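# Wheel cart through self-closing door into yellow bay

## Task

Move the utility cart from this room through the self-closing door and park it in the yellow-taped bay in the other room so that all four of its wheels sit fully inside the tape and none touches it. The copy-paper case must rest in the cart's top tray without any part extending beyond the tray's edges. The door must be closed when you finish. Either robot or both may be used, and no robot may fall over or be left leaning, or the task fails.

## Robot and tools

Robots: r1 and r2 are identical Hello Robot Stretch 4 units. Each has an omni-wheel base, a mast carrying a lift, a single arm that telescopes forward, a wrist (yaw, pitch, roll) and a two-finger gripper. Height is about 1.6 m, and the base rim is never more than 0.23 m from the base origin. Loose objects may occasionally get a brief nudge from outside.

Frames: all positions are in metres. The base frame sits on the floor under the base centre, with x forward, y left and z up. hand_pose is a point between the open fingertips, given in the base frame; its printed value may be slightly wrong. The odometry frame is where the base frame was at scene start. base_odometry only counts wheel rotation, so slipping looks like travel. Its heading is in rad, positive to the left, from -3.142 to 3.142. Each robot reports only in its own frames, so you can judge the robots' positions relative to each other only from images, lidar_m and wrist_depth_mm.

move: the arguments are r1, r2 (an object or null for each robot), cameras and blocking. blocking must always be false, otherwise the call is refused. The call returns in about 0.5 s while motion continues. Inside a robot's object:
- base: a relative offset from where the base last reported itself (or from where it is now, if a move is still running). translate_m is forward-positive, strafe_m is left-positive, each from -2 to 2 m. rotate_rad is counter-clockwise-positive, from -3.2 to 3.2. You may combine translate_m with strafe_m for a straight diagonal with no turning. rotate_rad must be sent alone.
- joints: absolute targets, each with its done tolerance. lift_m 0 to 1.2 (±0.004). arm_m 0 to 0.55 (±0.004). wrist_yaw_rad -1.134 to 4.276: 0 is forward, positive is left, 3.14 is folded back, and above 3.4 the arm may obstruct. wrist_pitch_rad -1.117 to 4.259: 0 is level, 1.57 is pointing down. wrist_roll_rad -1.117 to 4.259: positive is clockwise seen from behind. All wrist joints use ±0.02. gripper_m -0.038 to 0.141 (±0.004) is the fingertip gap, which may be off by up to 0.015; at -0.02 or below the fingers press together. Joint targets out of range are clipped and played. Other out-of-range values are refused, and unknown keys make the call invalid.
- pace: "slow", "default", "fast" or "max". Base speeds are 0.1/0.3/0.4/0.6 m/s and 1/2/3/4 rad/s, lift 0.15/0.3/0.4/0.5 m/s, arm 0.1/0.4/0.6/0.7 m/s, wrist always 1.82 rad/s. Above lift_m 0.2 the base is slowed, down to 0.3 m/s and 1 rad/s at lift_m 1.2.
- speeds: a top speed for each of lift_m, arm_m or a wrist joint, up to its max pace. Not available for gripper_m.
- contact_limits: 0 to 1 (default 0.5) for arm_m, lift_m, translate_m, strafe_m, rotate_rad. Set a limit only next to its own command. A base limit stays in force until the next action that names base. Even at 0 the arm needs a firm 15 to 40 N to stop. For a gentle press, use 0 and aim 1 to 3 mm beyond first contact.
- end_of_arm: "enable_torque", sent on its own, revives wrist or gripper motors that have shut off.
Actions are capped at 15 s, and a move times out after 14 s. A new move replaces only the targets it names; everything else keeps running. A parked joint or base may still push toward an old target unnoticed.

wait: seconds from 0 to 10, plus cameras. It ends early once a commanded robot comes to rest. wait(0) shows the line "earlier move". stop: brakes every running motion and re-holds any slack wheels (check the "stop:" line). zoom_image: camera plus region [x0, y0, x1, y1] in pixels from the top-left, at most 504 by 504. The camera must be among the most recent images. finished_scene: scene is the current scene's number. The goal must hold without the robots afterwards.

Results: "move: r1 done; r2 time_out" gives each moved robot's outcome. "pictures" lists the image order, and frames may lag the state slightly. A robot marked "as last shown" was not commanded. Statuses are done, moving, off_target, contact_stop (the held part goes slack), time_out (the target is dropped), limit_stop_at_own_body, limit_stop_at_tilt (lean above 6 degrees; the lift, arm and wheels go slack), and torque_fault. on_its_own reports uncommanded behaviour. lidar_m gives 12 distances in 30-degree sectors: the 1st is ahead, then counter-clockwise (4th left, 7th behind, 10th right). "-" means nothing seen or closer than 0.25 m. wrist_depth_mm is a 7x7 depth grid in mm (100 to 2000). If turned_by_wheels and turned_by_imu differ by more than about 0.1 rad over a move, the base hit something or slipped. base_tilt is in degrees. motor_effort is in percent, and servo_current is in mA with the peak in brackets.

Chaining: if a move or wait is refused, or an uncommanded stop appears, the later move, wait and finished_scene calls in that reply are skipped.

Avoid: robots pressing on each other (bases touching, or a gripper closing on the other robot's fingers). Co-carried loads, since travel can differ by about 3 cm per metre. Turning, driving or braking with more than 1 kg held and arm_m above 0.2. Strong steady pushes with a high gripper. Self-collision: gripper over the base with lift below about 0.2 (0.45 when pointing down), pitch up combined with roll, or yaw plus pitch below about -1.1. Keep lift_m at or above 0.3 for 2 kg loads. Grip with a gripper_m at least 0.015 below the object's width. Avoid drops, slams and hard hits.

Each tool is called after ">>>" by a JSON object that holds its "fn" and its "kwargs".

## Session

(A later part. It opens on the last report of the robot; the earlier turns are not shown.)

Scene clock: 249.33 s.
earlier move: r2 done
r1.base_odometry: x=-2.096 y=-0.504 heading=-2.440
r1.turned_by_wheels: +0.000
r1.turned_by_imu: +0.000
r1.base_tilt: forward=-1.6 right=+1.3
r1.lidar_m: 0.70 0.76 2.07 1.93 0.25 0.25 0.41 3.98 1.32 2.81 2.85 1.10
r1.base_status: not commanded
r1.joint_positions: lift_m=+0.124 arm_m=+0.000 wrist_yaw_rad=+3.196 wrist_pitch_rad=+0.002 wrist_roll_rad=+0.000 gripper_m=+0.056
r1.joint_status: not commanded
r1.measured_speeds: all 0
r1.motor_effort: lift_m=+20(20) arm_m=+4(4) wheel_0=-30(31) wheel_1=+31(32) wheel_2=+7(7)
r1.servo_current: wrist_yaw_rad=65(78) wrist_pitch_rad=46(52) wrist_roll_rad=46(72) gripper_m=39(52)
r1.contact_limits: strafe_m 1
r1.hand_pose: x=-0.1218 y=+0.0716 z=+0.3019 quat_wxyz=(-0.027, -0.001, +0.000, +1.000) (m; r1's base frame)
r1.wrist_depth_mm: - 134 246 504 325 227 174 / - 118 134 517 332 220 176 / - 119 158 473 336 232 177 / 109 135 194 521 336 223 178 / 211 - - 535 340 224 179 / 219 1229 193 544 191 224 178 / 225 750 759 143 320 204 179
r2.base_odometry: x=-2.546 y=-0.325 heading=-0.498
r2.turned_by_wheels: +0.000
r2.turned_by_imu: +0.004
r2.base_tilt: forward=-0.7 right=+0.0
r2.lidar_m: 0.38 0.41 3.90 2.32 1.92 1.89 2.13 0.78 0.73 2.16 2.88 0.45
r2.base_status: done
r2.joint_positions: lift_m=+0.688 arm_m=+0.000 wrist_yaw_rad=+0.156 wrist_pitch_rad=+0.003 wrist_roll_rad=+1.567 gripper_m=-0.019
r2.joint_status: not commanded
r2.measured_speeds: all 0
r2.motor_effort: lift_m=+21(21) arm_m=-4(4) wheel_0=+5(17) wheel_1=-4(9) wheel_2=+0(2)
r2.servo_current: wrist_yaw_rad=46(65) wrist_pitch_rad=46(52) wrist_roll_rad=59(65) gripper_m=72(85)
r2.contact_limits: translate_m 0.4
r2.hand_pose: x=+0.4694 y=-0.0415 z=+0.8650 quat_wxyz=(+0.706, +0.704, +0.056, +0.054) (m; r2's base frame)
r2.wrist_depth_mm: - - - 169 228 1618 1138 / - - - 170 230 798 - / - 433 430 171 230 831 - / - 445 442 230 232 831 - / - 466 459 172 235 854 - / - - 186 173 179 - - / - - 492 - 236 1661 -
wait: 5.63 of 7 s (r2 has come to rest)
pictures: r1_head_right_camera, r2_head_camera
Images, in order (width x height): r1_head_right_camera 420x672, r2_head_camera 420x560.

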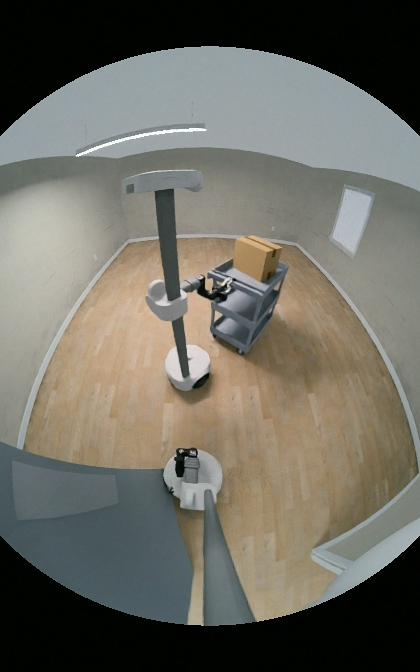

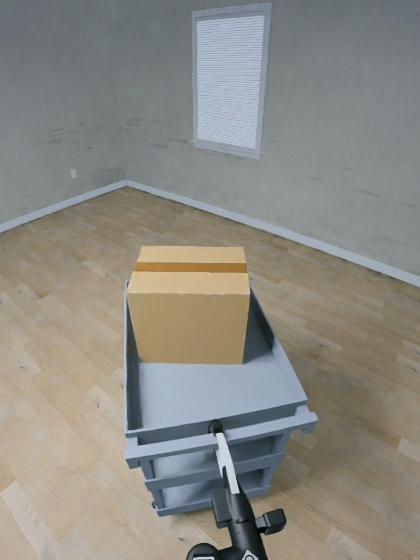

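>>> {"fn": "move", "kwargs": {"r2": {"base":{"rotate_rad":0.5},"pace":"slow"}, "blocking": false, "cameras": []}}

>>> {"fn": "wait", "kwargs": {"seconds": 4, "cameras": []}}

>>> {"fn": "move", "kwargs": {"r2": {"base":{"translate_m":0.1,"strafe_m":-0.45},"pace":"slow","contact_limits":{"translate_m":0.4}}, "blocking": false, "cameras": []}}

>>> {"fn": "wait", "kwargs": {"seconds": 7, "cameras": ["r2_head_camera","r1_head_right_camera"]}}

Scene clock: 257.17 s.
move: r2 moving
r1: as last shown
r1.lidar_m: 0.73 0.78 2.05 1.94 0.26 0.25 0.41 3.99 1.31 2.80 2.86 1.15
r1.motor_effort: lift_m=+19(20) arm_m=+4(4) wheel_0=-31(31) wheel_1=+31(32) wheel_2=+7(7)
r1.servo_current: wrist_yaw_rad=46(65) wrist_pitch_rad=39(46) wrist_roll_rad=59(59) gripper_m=39(46)
r1.contact_limits: strafe_m 1
r1.wrist_depth_mm: - 134 246 504 327 228 175 / - 117 134 512 330 220 175 / - 119 157 469 332 233 177 / 109 135 193 525 338 222 178 / 211 - - 535 342 224 179 / 218 1205 193 549 191 224 179 / 224 759 759 143 320 205 180
r2.base_odometry: x=-2.546 y=-0.325 heading=-0.374
r2.turned_by_wheels: +0.124
r2.turned_by_imu: +0.121
r2.base_tilt: forward=-0.7 right=+0.1
r2.lidar_m: 0.40 0.42 3.49 2.13 1.89 1.90 2.14 0.73 0.74 2.29 2.84 0.43
r2.base_status: rotate_rad moving
r2.joint_positions: lift_m=+0.688 arm_m=+0.000 wrist_yaw_rad=+0.144 wrist_pitch_rad=+0.003 wrist_roll_rad=+1.567 gripper_m=-0.019
r2.joint_status: not commanded
r2.measured_speeds: translate_m=+0.001 strafe_m=+0.000 rotate_rad=+0.485 lift_m=+0.000 arm_m=+0.000 wrist_yaw_rad=+0.000 wrist_pitch_rad=+0.000 wrist_roll_rad=+0.000
r2.motor_effort: lift_m=+21(21) arm_m=-4(4) wheel_0=-12(14) wheel_1=-8(9) wheel_2=-13(13)
r2.servo_current: wrist_yaw_rad=46(59) wrist_pitch_rad=39(46) wrist_roll_rad=46(52) gripper_m=72(85)
r2.hand_pose: x=+0.4689 y=-0.0452 z=+0.8650 quat_wxyz=(+0.707, +0.704, +0.052, +0.050) (m; r2's base frame)
r2.wrist_depth_mm: - - - 154 211 1430 - / - - 484 158 216 - - / - 427 424 162 220 820 - / - 459 445 165 226 831 - / - - 477 169 230 - - / - - 186 172 181 - - / - - - - 240 1576 469
pictures: none
No camera images: "cameras" was empty.

Scene clock: 258.37 s.
earlier move: r2 done
r1.base_odometry: x=-2.096 y=-0.504 heading=-2.440
r1.turned_by_wheels: +0.000
r1.turned_by_imu: +0.000
r1.base_tilt: forward=-1.6 right=+1.3
r1.lidar_m: 0.71 0.79 2.02 1.92 0.25 0.25 0.43 3.99 1.33 2.78 2.88 1.29
r1.base_status: not commanded
r1.joint_positions: lift_m=+0.124 arm_m=+0.000 wrist_yaw_rad=+3.196 wrist_pitch_rad=+0.002 wrist_roll_rad=+0.000 gripper_m=+0.056
r1.joint_status: not commanded
r1.measured_speeds: all 0
r1.motor_effort: lift_m=+19(20) arm_m=+4(4) wheel_0=-30(31) wheel_1=+31(32) wheel_2=+7(7)
r1.servo_current: wrist_yaw_rad=46(65) wrist_pitch_rad=46(52) wrist_roll_rad=46(59) gripper_m=46(46)
r1.contact_limits: strafe_m 1
r1.hand_pose: x=-0.1218 y=+0.0716 z=+0.3019 quat_wxyz=(-0.027, -0.001, +0.000, +1.000) (m; r1's base frame)
r1.wrist_depth_mm: - 134 246 508 325 228 174 / - 118 134 517 332 220 176 / - 119 158 469 334 232 177 / 109 135 195 525 338 222 178 / 211 - - 539 340 224 179 / 219 1229 193 544 191 225 180 / 225 750 759 143 319 205 179
r2.base_odometry: x=-2.546 y=-0.325 heading=+0.000
r2.turned_by_wheels: +0.374
r2.turned_by_imu: +0.364
r2.base_tilt: forward=-0.7 right=+0.1
r2.lidar_m: 0.42 3.89 2.35 1.91 1.90 2.10 0.79 0.75 2.12 2.88 2.83 0.32
r2.base_status: done
r2.joint_positions: lift_m=+0.688 arm_m=+0.000 wrist_yaw_rad=+0.145 wrist_pitch_rad=+0.003 wrist_roll_rad=+1.567 gripper_m=-0.019
r2.joint_status: not commanded
r2.measured_speeds: all 0
r2.motor_effort: lift_m=+21(21) arm_m=-4(5) wheel_0=-6(14) wheel_1=-6(9) wheel_2=-9(13)
r2.servo_current: wrist_yaw_rad=59(65) wrist_pitch_rad=39(46) wrist_roll_rad=46(52) gripper_m=78(85)
r2.hand_pose: x=+0.4689 y=-0.0449 z=+0.8650 quat_wxyz=(+0.707, +0.704, +0.052, +0.050) (m; r2's base frame)
r2.wrist_depth_mm: - 340 332 - 131 - - / - 384 392 - 150 - - / - 473 462 - 165 - - / - - - 105 189 1366 517 / - - - 122 220 1618 473 / - - 186 147 179 1464 1182 / - - - - 343 1430 1042
wait: 1.20 of 4 s (r2 has come to rest)
pictures: none
No camera images: "cameras" was empty.

Scene clock: 258.87 s.
move: r2 moving
r1: as last shown
r1.lidar_m: 0.71 0.77 2.06 1.92 0.25 0.25 0.41 4.01 1.32 2.81 2.85 1.30
r1.motor_effort: lift_m=+19(20) arm_m=+4(4) wheel_0=-30(31) wheel_1=+31(31) wheel_2=+7(7)
r1.servo_current: wrist_yaw_rad=52(59) wrist_pitch_rad=39(46) wrist_roll_rad=39(59) gripper_m=39(46)
r1.contact_limits: strafe_m 1
r1.wrist_depth_mm: - 134 246 508 325 228 174 / - 118 134 512 332 220 175 / - 119 158 466 336 232 177 / 109 135 194 525 338 223 178 / 212 - - 539 338 224 179 / 219 1229 193 549 190 225 179 / 224 750 750 143 322 205 179
r2.base_odometry: x=-2.543 y=-0.337 heading=+0.000
r2.turned_by_wheels: +0.000
r2.turned_by_imu: +0.000
r2.base_tilt: forward=-0.7 right=+0.1
r2.lidar_m: 0.42 3.90 2.37 1.90 1.90 2.11 0.81 0.73 2.16 2.88 2.83 0.34
r2.base_status: translate_m moving; strafe_m moving
r2.joint_positions: lift_m=+0.688 arm_m=+0.000 wrist_yaw_rad=+0.149 wrist_pitch_rad=+0.003 wrist_roll_rad=+1.567 gripper_m=-0.019
r2.joint_status: not commanded
r2.measured_speeds: translate_m=+0.011 strafe_m=-0.048 rotate_rad=+0.002 lift_m=+0.000 arm_m=+0.000 wrist_yaw_rad=+0.020 wrist_pitch_rad=+0.000 wrist_roll_rad=+0.000
r2.motor_effort: lift_m=+21(21) arm_m=-4(5) wheel_0=+8(11) wheel_1=-7(9) wheel_2=-9(10)
r2.servo_current: wrist_yaw_rad=52(59) wrist_pitch_rad=46(46) wrist_roll_rad=52(52) gripper_m=72(78)
r2.contact_limits: translate_m 0.4
r2.hand_pose: x=+0.4691 y=-0.0437 z=+0.8650 quat_wxyz=(+0.707, +0.704, +0.054, +0.051) (m; r2's base frame)
r2.wrist_depth_mm: - 336 332 - - - - / - 384 387 - - - - / - 492 462 - 165 - - / - - - - 185 564 508 / - - - 120 217 1576 462 / - - 187 142 177 1537 1160 / - - - - 343 1499 1060
pictures: none
No camera images: "cameras" was empty.

Scene clock: 264.20 s.
earlier move: r2 done
r1.base_odometry: x=-2.096 y=-0.504 heading=-2.440
r1.turned_by_wheels: +0.000
r1.turned_by_imu: +0.000
r1.base_tilt: forward=-1.6 right=+1.3
r1.lidar_m: 0.75 2.99 2.06 1.93 0.28 0.25 0.39 3.97 1.33 2.82 2.86 0.74
r1.base_status: not commanded
r1.joint_positions: lift_m=+0.124 arm_m=+0.000 wrist_yaw_rad=+3.196 wrist_pitch_rad=+0.002 wrist_roll_rad=+0.000 gripper_m=+0.056
r1.joint_status: not commanded
r1.measured_speeds: all 0
r1.motor_effort: lift_m=+19(20) arm_m=+4(4) wheel_0=-30(31) wheel_1=+31(32) wheel_2=+7(7)
r1.servo_current: wrist_yaw_rad=39(65) wrist_pitch_rad=46(52) wrist_roll_rad=33(78) gripper_m=39(46)
r1.contact_limits: strafe_m 1
r1.hand_pose: x=-0.1218 y=+0.0716 z=+0.3019 quat_wxyz=(-0.027, -0.001, +0.000, +1.000) (m; r1's base frame)
r1.wrist_depth_mm: - 134 246 508 327 228 174 / - 118 134 508 329 221 176 / - 119 157 469 336 232 177 / 109 135 193 525 338 223 178 / 211 - - 535 340 224 179 / 219 1255 194 544 190 224 180 / 226 759 741 143 322 204 179
r2.base_odometry: x=-2.446 y=-0.774 heading=+0.000
r2.turned_by_wheels: +0.000
r2.turned_by_imu: +0.002
r2.base_tilt: forward=-0.7 right=+0.1
r2.lidar_m: 0.43 0.45 2.90 2.37 2.34 0.92 0.76 1.94 2.06 2.42 2.41 0.40
r2.base_status: done
r2.joint_positions: lift_m=+0.688 arm_m=+0.000 wrist_yaw_rad=+0.155 wrist_pitch_rad=+0.003 wrist_roll_rad=+1.567 gripper_m=-0.019
r2.joint_status: not commanded
r2.measured_speeds: all 0
r2.motor_effort: lift_m=+21(21) arm_m=-4(5) wheel_0=+6(17) wheel_1=-5(9) wheel_2=-6(10)
r2.servo_current: wrist_yaw_rad=46(65) wrist_pitch_rad=39(52) wrist_roll_rad=52(65) gripper_m=72(85)
r2.contact_limits: translate_m 0.4
r2.hand_pose: x=+0.4694 y=-0.0419 z=+0.8650 quat_wxyz=(+0.706, +0.704, +0.056, +0.054) (m; r2's base frame)
r2.wrist_depth_mm: - 373 368 125 178 - - / - 382 384 129 189 - - / - 427 421 138 200 - - / - 484 466 146 213 - - / - - 521 158 224 1808 - / - - 186 169 178 1576 480 / - - - - - 1661 1160
wait: 5.33 of 7 s (r2 has come to rest)
pictures: r1_head_right_camera, r2_head_camera
Images, in order (width x height): r1_head_right_camera 420x672, r2_head_camera 420x560.

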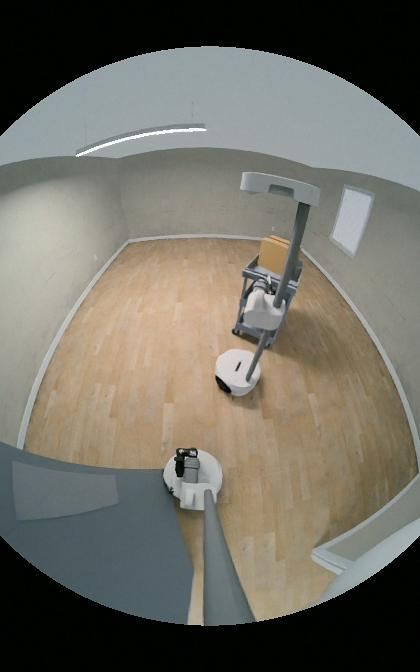

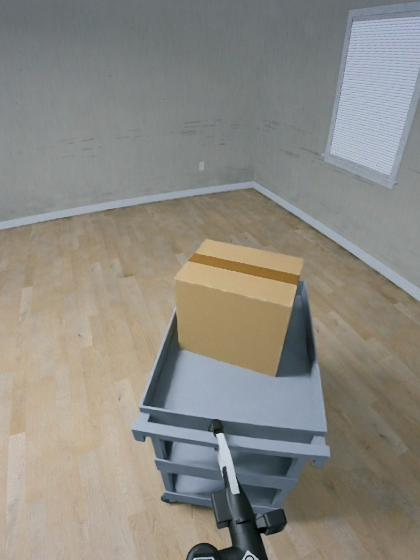

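>>> {"fn": "move", "kwargs": {"blocking": false, "cameras": [], "r2": {"base":{"rotate_rad":0.3},"pace":"slow"}}}

>>> {"fn": "wait", "kwargs": {"seconds": 3, "cameras": ["r2_head_camera","r2_head_left_camera","r2_head_right_camera","r1_head_left_camera"]}}

Scene clock: 296.40 s.
move: r2 moving
r1: as last shown
r1.lidar_m: 0.78 3.00 2.06 1.90 0.27 0.25 0.41 3.98 1.32 2.81 2.88 0.76
r1.motor_effort: lift_m=+19(20) arm_m=+4(4) wheel_0=-30(31) wheel_1=+31(31) wheel_2=+7(7)
r1.servo_current: wrist_yaw_rad=65(65) wrist_pitch_rad=39(46) wrist_roll_rad=46(65) gripper_m=39(46)
r1.contact_limits: strafe_m 1
r1.wrist_depth_mm: - 134 246 508 325 227 175 / - 118 134 508 330 220 176 / - 119 158 473 336 232 177 / 109 135 193 525 338 223 178 / 211 - - 535 340 224 179 / 218 1205 194 544 191 224 179 / 225 759 759 143 320 204 179
r2.base_odometry: x=-2.446 y=-0.775 heading=+0.124
r2.turned_by_wheels: +0.124
r2.turned_by_imu: +0.121
r2.base_tilt: forward=-0.7 right=+0.1
r2.lidar_m: 0.43 0.53 2.71 2.35 2.36 0.77 0.76 1.92 2.17 2.40 2.41 0.37
r2.base_status: rotate_rad moving
r2.joint_positions: lift_m=+0.688 arm_m=+0.000 wrist_yaw_rad=+0.141 wrist_pitch_rad=+0.003 wrist_roll_rad=+1.567 gripper_m=-0.019
r2.joint_status: not commanded
r2.measured_speeds: translate_m=+0.000 strafe_m=-0.002 rotate_rad=+0.496 lift_m=+0.000 arm_m=+0.000 wrist_yaw_rad=-0.011 wrist_pitch_rad=+0.000 wrist_roll_rad=+0.000
r2.motor_effort: lift_m=+21(21) arm_m=-4(4) wheel_0=-16(18) wheel_1=-10(10) wheel_2=-13(14)
r2.servo_current: wrist_yaw_rad=72(72) wrist_pitch_rad=39(46) wrist_roll_rad=46(59) gripper_m=65(78)
r2.hand_pose: x=+0.4687 y=-0.0462 z=+0.8650 quat_wxyz=(+0.707, +0.704, +0.051, +0.049) (m; r2's base frame)
r2.wrist_depth_mm: - 351 349 113 167 - - / - 379 384 121 180 - - / - 439 433 129 193 - - / - - 484 139 209 - - / - - - 154 222 1661 517 / - - 187 169 179 1499 473 / - - - - - 1576 1098
pictures: none
No camera images: "cameras" was empty.

Scene clock: 297.27 s.
earlier move: r2 done
r1.base_odometry: x=-2.096 y=-0.504 heading=-2.440
r1.turned_by_wheels: +0.000
r1.turned_by_imu: +0.000
r1.base_tilt: forward=-1.6 right=+1.3
r1.lidar_m: 0.78 2.99 2.04 1.94 0.25 0.25 0.42 4.00 1.34 2.80 2.86 0.75
r1.base_status: not commanded
r1.joint_positions: lift_m=+0.124 arm_m=+0.000 wrist_yaw_rad=+3.196 wrist_pitch_rad=+0.002 wrist_roll_rad=+0.000 gripper_m=+0.056
r1.joint_status: not commanded
r1.measured_speeds: all 0
r1.motor_effort: lift_m=+20(20) arm_m=+4(4) wheel_0=-30(31) wheel_1=+31(32) wheel_2=+7(7)
r1.servo_current: wrist_yaw_rad=59(65) wrist_pitch_rad=46(46) wrist_roll_rad=52(65) gripper_m=39(46)
r1.contact_limits: strafe_m 1
r1.hand_pose: x=-0.1218 y=+0.0716 z=+0.3019 quat_wxyz=(-0.027, -0.001, +0.000, +1.000) (m; r1's base frame)
r1.wrist_depth_mm: - 134 247 508 325 228 174 / - 118 134 508 332 220 176 / - 119 158 473 334 232 177 / 109 135 194 525 338 223 179 / 212 - - 535 340 224 179 / 218 1229 193 544 190 224 180 / 225 750 750 143 322 204 179
r2.base_odometry: x=-2.446 y=-0.774 heading=+0.298
r2.turned_by_wheels: +0.174
r2.turned_by_imu: +0.169
r2.base_tilt: forward=-0.7 right=+0.1
r2.lidar_m: 0.45 3.56 2.51 2.36 2.42 0.74 0.78 1.93 2.49 2.38 2.41 0.34
r2.base_status: done
r2.joint_positions: lift_m=+0.688 arm_m=+0.000 wrist_yaw_rad=+0.140 wrist_pitch_rad=+0.003 wrist_roll_rad=+1.567 gripper_m=-0.019
r2.joint_status: not commanded
r2.measured_speeds: all 0
r2.motor_effort: lift_m=+21(21) arm_m=-4(4) wheel_0=-8(18) wheel_1=-6(10) wheel_2=-7(14)
r2.servo_current: wrist_yaw_rad=59(78) wrist_pitch_rad=39(46) wrist_roll_rad=59(59) gripper_m=78(78)
r2.hand_pose: x=+0.4687 y=-0.0463 z=+0.8650 quat_wxyz=(+0.707, +0.704, +0.051, +0.048) (m; r2's base frame)
r2.wrist_depth_mm: - 340 336 - - - - / - 389 392 - - - - / - 508 466 - 167 - - / - - - 101 187 1464 500 / - - - 119 221 1537 469 / - - 186 146 179 1576 1098 / - - - - 347 1537 1118
wait: 0.87 of 3 s (r2 has come to rest)
pictures: r1_head_left_camera, r2_head_camera, r2_head_left_camera, r2_head_right_camera
Images, in order (width x height): r1_head_left_camera 420x672, r2_head_camera 420x560, r2_head_left_camera 420x672, r2_head_right_camera 420x672.

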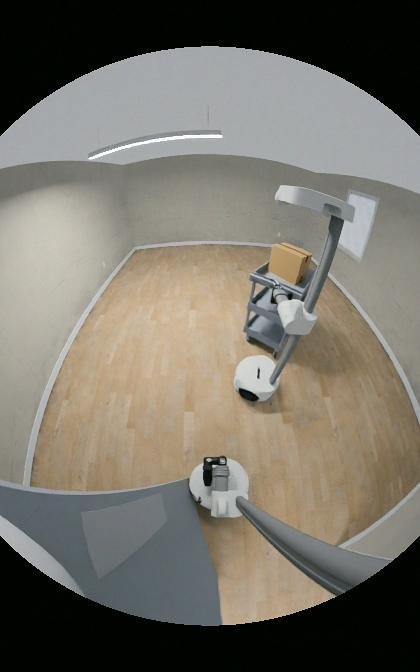

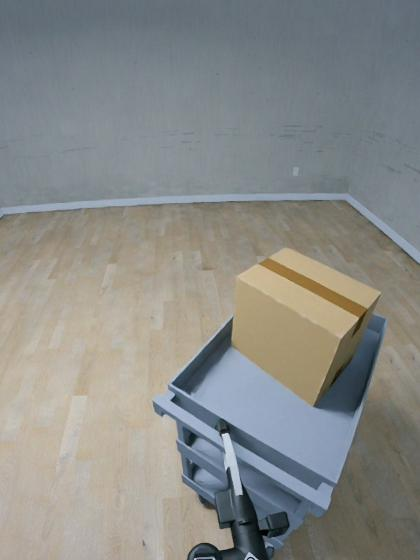

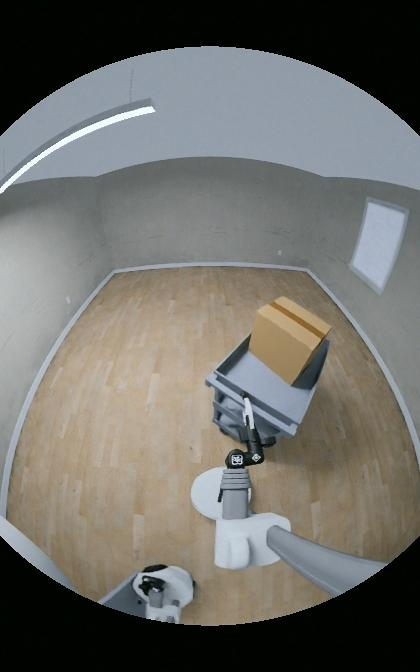

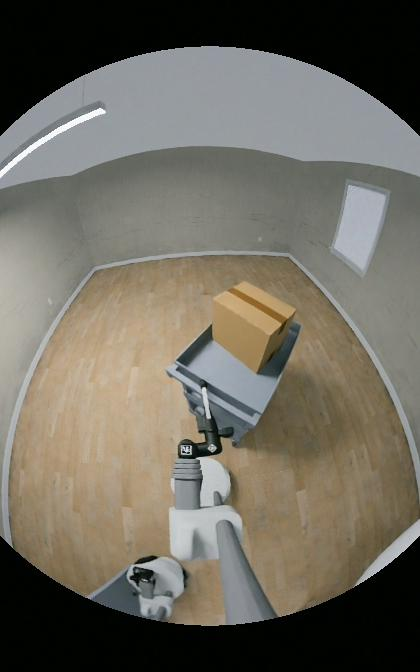

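>>> {"fn": "move", "kwargs": {"blocking": false, "cameras": [], "r2": {"base":{"translate_m":0.25,"strafe_m":-0.38},"pace":"slow"}}}

>>> {"fn": "wait", "kwargs": {"seconds": 8, "cameras": ["r2_head_camera","r2_head_left_camera","r1_head_left_camera"]}}

Scene clock: 313.60 s.
move: r2 moving
r1: as last shown
r1.lidar_m: 0.79 3.01 2.04 1.92 0.28 0.25 0.43 4.00 1.32 2.80 2.86 0.74
r1.motor_effort: lift_m=+20(20) arm_m=+4(4) wheel_0=-30(31) wheel_1=+31(31) wheel_2=+7(7)
r1.servo_current: wrist_yaw_rad=59(65) wrist_pitch_rad=39(46) wrist_roll_rad=39(59) gripper_m=39(46)
r1.contact_limits: strafe_m 1
r1.wrist_depth_mm: - 134 246 508 327 228 174 / - 118 134 508 330 220 176 / - 119 158 469 336 232 177 / 109 135 194 525 338 222 178 / 211 - - 535 340 224 180 / 217 1205 194 544 191 225 179 / 226 759 750 143 320 204 179
r2.base_odometry: x=-2.437 y=-0.782 heading=+0.297
r2.turned_by_wheels: -0.001
r2.turned_by_imu: +0.000
r2.base_tilt: forward=-0.7 right=+0.1
r2.lidar_m: 0.41 3.60 2.49 2.36 2.43 0.77 0.81 1.92 2.52 2.39 2.46 0.33
r2.base_status: translate_m moving; strafe_m moving
r2.joint_positions: lift_m=+0.688 arm_m=+0.000 wrist_yaw_rad=+0.146 wrist_pitch_rad=+0.003 wrist_roll_rad=+1.567 gripper_m=-0.019
r2.joint_status: not commanded
r2.measured_speeds: translate_m=+0.027 strafe_m=-0.040 rotate_rad=+0.005 lift_m=+0.000 arm_m=+0.000 wrist_yaw_rad=+0.041 wrist_pitch_rad=+0.000 wrist_roll_rad=+0.000
r2.motor_effort: lift_m=+21(21) arm_m=-4(5) wheel_0=+9(9) wheel_1=-7(9) wheel_2=-12(13)
r2.servo_current: wrist_yaw_rad=52(72) wrist_pitch_rad=39(46) wrist_roll_rad=39(52) gripper_m=72(85)
r2.hand_pose: x=+0.4690 y=-0.0445 z=+0.8650 quat_wxyz=(+0.707, +0.704, +0.053, +0.051) (m; r2's base frame)
r2.wrist_depth_mm: - 340 334 - - - - / - 389 392 - - - - / - - 469 - 160 - - / - - - - 182 1366 492 / - - - 115 216 1618 466 / - - 187 137 179 1464 1138 / - - - - 351 1499 1118
pictures: none
No camera images: "cameras" was empty.

Scene clock: 318.93 s.
earlier move: r2 done
r1.base_odometry: x=-2.096 y=-0.504 heading=-2.440
r1.turned_by_wheels: +0.000
r1.turned_by_imu: +0.000
r1.base_tilt: forward=-1.6 right=+1.3
r1.lidar_m: 4.83 3.00 2.05 1.93 0.25 0.25 0.43 3.97 1.36 2.81 2.87 1.15
r1.base_status: not commanded
r1.joint_positions: lift_m=+0.124 arm_m=+0.000 wrist_yaw_rad=+3.196 wrist_pitch_rad=+0.002 wrist_roll_rad=+0.000 gripper_m=+0.056
r1.joint_status: not commanded
r1.measured_speeds: all 0
r1.motor_effort: lift_m=+20(20) arm_m=+4(4) wheel_0=-30(31) wheel_1=+31(32) wheel_2=+7(7)
r1.servo_current: wrist_yaw_rad=46(72) wrist_pitch_rad=39(52) wrist_roll_rad=52(65) gripper_m=39(52)
r1.contact_limits: strafe_m 1
r1.hand_pose: x=-0.1218 y=+0.0716 z=+0.3019 quat_wxyz=(-0.027, -0.001, +0.000, +1.000) (m; r1's base frame)
r1.wrist_depth_mm: - 134 246 504 327 227 174 / - 118 134 512 332 220 176 / - 119 158 466 336 232 177 / 109 135 194 530 340 221 178 / 211 - - 539 340 224 180 / 217 1205 195 544 191 224 179 / 224 741 759 143 322 204 179
r2.base_odometry: x=-2.096 y=-1.064 heading=+0.297
r2.turned_by_wheels: +0.000
r2.turned_by_imu: +0.003
r2.base_tilt: forward=-0.7 right=+0.1
r2.lidar_m: 0.42 3.85 2.89 2.73 2.82 1.15 2.07 2.12 2.14 1.98 0.52 0.31
r2.base_status: done
r2.joint_positions: lift_m=+0.688 arm_m=+0.000 wrist_yaw_rad=+0.148 wrist_pitch_rad=+0.004 wrist_roll_rad=+1.567 gripper_m=-0.019
r2.joint_status: not commanded
r2.measured_speeds: all 0
r2.motor_effort: lift_m=+21(21) arm_m=+4(5) wheel_0=+5(22) wheel_1=-4(9) wheel_2=-8(13)
r2.servo_current: wrist_yaw_rad=39(72) wrist_pitch_rad=46(46) wrist_roll_rad=46(65) gripper_m=72(85)
r2.hand_pose: x=+0.4690 y=-0.0440 z=+0.8649 quat_wxyz=(+0.707, +0.704, +0.053, +0.051) (m; r2's base frame)
r2.wrist_depth_mm: - - - - - - - / - - - - - - - / - - - - - - - / - - - - - - 439 / - - - - - 1464 430 / - - - - 168 364 1118 / - - - - - 1618 1160
wait: 5.33 of 8 s (r2 has come to rest)
pictures: r1_head_left_camera, r2_head_camera, r2_head_left_camera
Images, in order (width x height): r1_head_left_camera 420x672, r2_head_camera 420x560, r2_head_left_camera 420x672.

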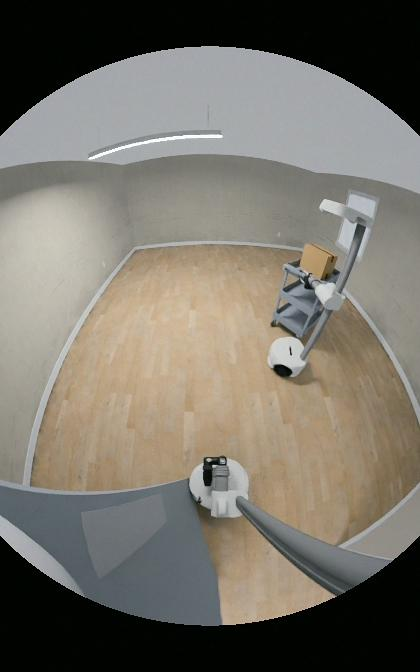

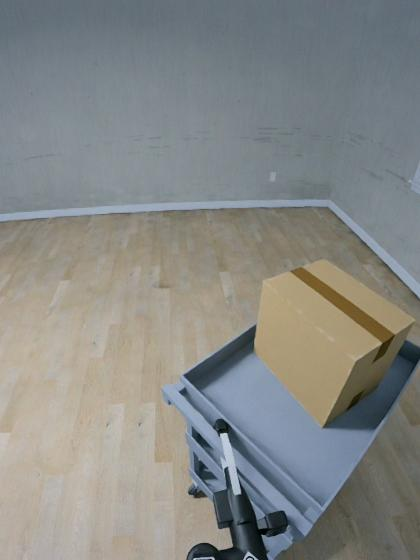

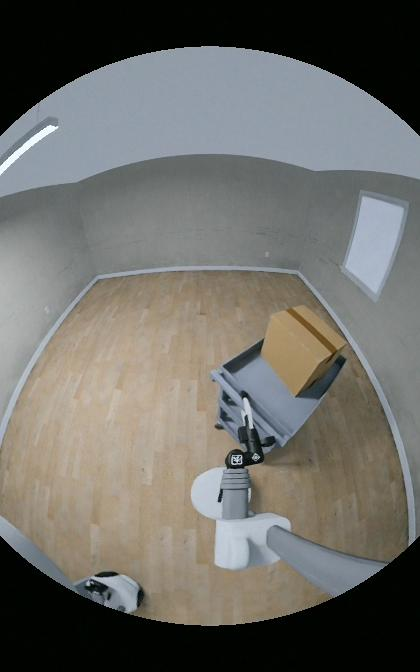

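>>> {"fn": "move", "kwargs": {"blocking": false, "cameras": [], "r2": {"base":{"translate_m":-0.2,"strafe_m":-0.2},"pace":"slow"}}}

>>> {"fn": "wait", "kwargs": {"seconds": 8, "cameras": ["r2_head_camera","r2_head_left_camera"]}}

Scene clock: 326.93 s.
move: r2 moving
r1: as last shown
r1.lidar_m: 4.83 3.00 2.05 1.93 0.26 0.25 0.43 4.00 1.35 2.81 2.87 1.13
r1.motor_effort: lift_m=+19(20) arm_m=+4(4) wheel_0=-30(31) wheel_1=+31(31) wheel_2=+7(7)
r1.servo_current: wrist_yaw_rad=39(72) wrist_pitch_rad=46(52) wrist_roll_rad=59(59) gripper_m=46(46)
r1.contact_limits: strafe_m 1
r1.wrist_depth_mm: - 134 246 508 327 228 174 / - 118 134 508 332 220 176 / - 119 157 469 334 232 177 / 109 135 195 530 338 223 179 / 211 - - 539 340 224 179 / 218 1255 195 539 191 224 179 / 225 759 750 143 320 204 180
r2.base_odometry: x=-2.102 y=-1.076 heading=+0.298
r2.turned_by_wheels: +0.000
r2.turned_by_imu: +0.001
r2.base_tilt: forward=-0.7 right=+0.1
r2.lidar_m: 0.43 3.84 2.93 2.73 2.81 1.15 2.07 2.12 2.14 2.00 0.51 0.32
r2.base_status: translate_m moving; strafe_m moving
r2.joint_positions: lift_m=+0.688 arm_m=+0.000 wrist_yaw_rad=+0.148 wrist_pitch_rad=+0.004 wrist_roll_rad=+1.567 gripper_m=-0.019
r2.joint_status: not commanded
r2.measured_speeds: translate_m=-0.037 strafe_m=-0.036 rotate_rad=+0.000 lift_m=+0.000 arm_m=+0.000 wrist_yaw_rad=+0.000 wrist_pitch_rad=+0.000 wrist_roll_rad=+0.000
r2.motor_effort: lift_m=+21(21) arm_m=+4(4) wheel_0=+3(7) wheel_1=-10(10) wheel_2=+11(11)
r2.servo_current: wrist_yaw_rad=52(59) wrist_pitch_rad=39(46) wrist_roll_rad=46(59) gripper_m=72(78)
r2.hand_pose: x=+0.4690 y=-0.0440 z=+0.8649 quat_wxyz=(+0.707, +0.704, +0.053, +0.051) (m; r2's base frame)
r2.wrist_depth_mm: - - - - - - - / - - - - - - - / - - - - - - - / - - - - - - 445 / - - - - - 1499 1160 / - - - - 168 368 1118 / - - - - - 1661 1160
pictures: none
No camera images: "cameras" was empty.

Scene clock: 330.50 s.
earlier move: r2 done
r1.base_odometry: x=-2.096 y=-0.504 heading=-2.440
r1.turned_by_wheels: +0.000
r1.turned_by_imu: +0.000
r1.base_tilt: forward=-1.6 right=+1.3
r1.lidar_m: 4.83 2.98 2.07 1.93 0.25 0.25 0.40 3.98 1.33 2.79 1.11 1.09
r1.base_status: not commanded
r1.joint_positions: lift_m=+0.124 arm_m=+0.000 wrist_yaw_rad=+3.196 wrist_pitch_rad=+0.002 wrist_roll_rad=+0.000 gripper_m=+0.056
r1.joint_status: not commanded
r1.measured_speeds: all 0
r1.motor_effort: lift_m=+20(20) arm_m=+4(4) wheel_0=-30(31) wheel_1=+31(32) wheel_2=+7(7)
r1.servo_current: wrist_yaw_rad=52(72) wrist_pitch_rad=39(52) wrist_roll_rad=65(65) gripper_m=46(52)
r1.contact_limits: strafe_m 1
r1.hand_pose: x=-0.1218 y=+0.0716 z=+0.3019 quat_wxyz=(-0.027, -0.001, +0.000, +1.000) (m; r1's base frame)
r1.wrist_depth_mm: - 134 246 508 325 229 175 / - 118 134 508 332 220 175 / - 119 158 469 336 232 177 / 109 135 194 521 340 223 178 / 212 - - 535 342 224 179 / 219 1205 193 544 191 225 179 / 225 759 759 143 319 205 179
r2.base_odometry: x=-2.228 y=-1.314 heading=+0.297
r2.turned_by_wheels: +0.000
r2.turned_by_imu: +0.000
r2.base_tilt: forward=-0.7 right=+0.1
r2.lidar_m: 0.45 4.04 3.09 2.90 1.12 1.13 1.86 1.93 1.95 1.82 1.88 0.36
r2.base_status: done
r2.joint_positions: lift_m=+0.688 arm_m=+0.000 wrist_yaw_rad=+0.150 wrist_pitch_rad=+0.004 wrist_roll_rad=+1.567 gripper_m=-0.019
r2.joint_status: not commanded
r2.measured_speeds: all 0
r2.motor_effort: lift_m=+21(21) arm_m=+4(4) wheel_0=+1(9) wheel_1=-7(10) wheel_2=+8(13)
r2.servo_current: wrist_yaw_rad=33(65) wrist_pitch_rad=46(52) wrist_roll_rad=39(59) gripper_m=78(78)
r2.hand_pose: x=+0.4691 y=-0.0434 z=+0.8649 quat_wxyz=(+0.707, +0.704, +0.054, +0.052) (m; r2's base frame)
r2.wrist_depth_mm: - 343 340 - 148 - - / - 382 389 - 160 - - / - 455 445 109 178 - - / - - 525 121 199 1576 - / - - - 137 225 1576 480 / - - 185 163 179 1618 1182 / - - - - 336 336 345
wait: 3.57 of 8 s (r2 has come to rest)
pictures: r2_head_camera, r2_head_left_camera
Images, in order (width x height): r2_head_camera 420x560, r2_head_left_camera 420x672.

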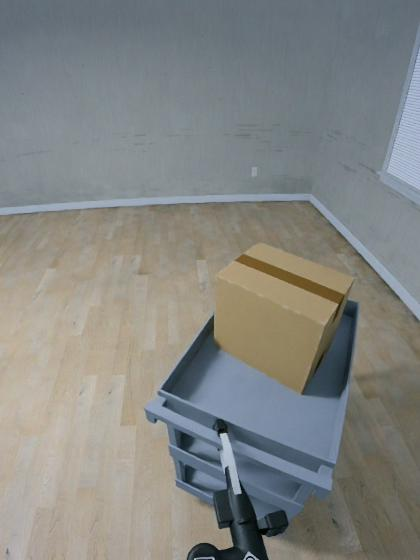

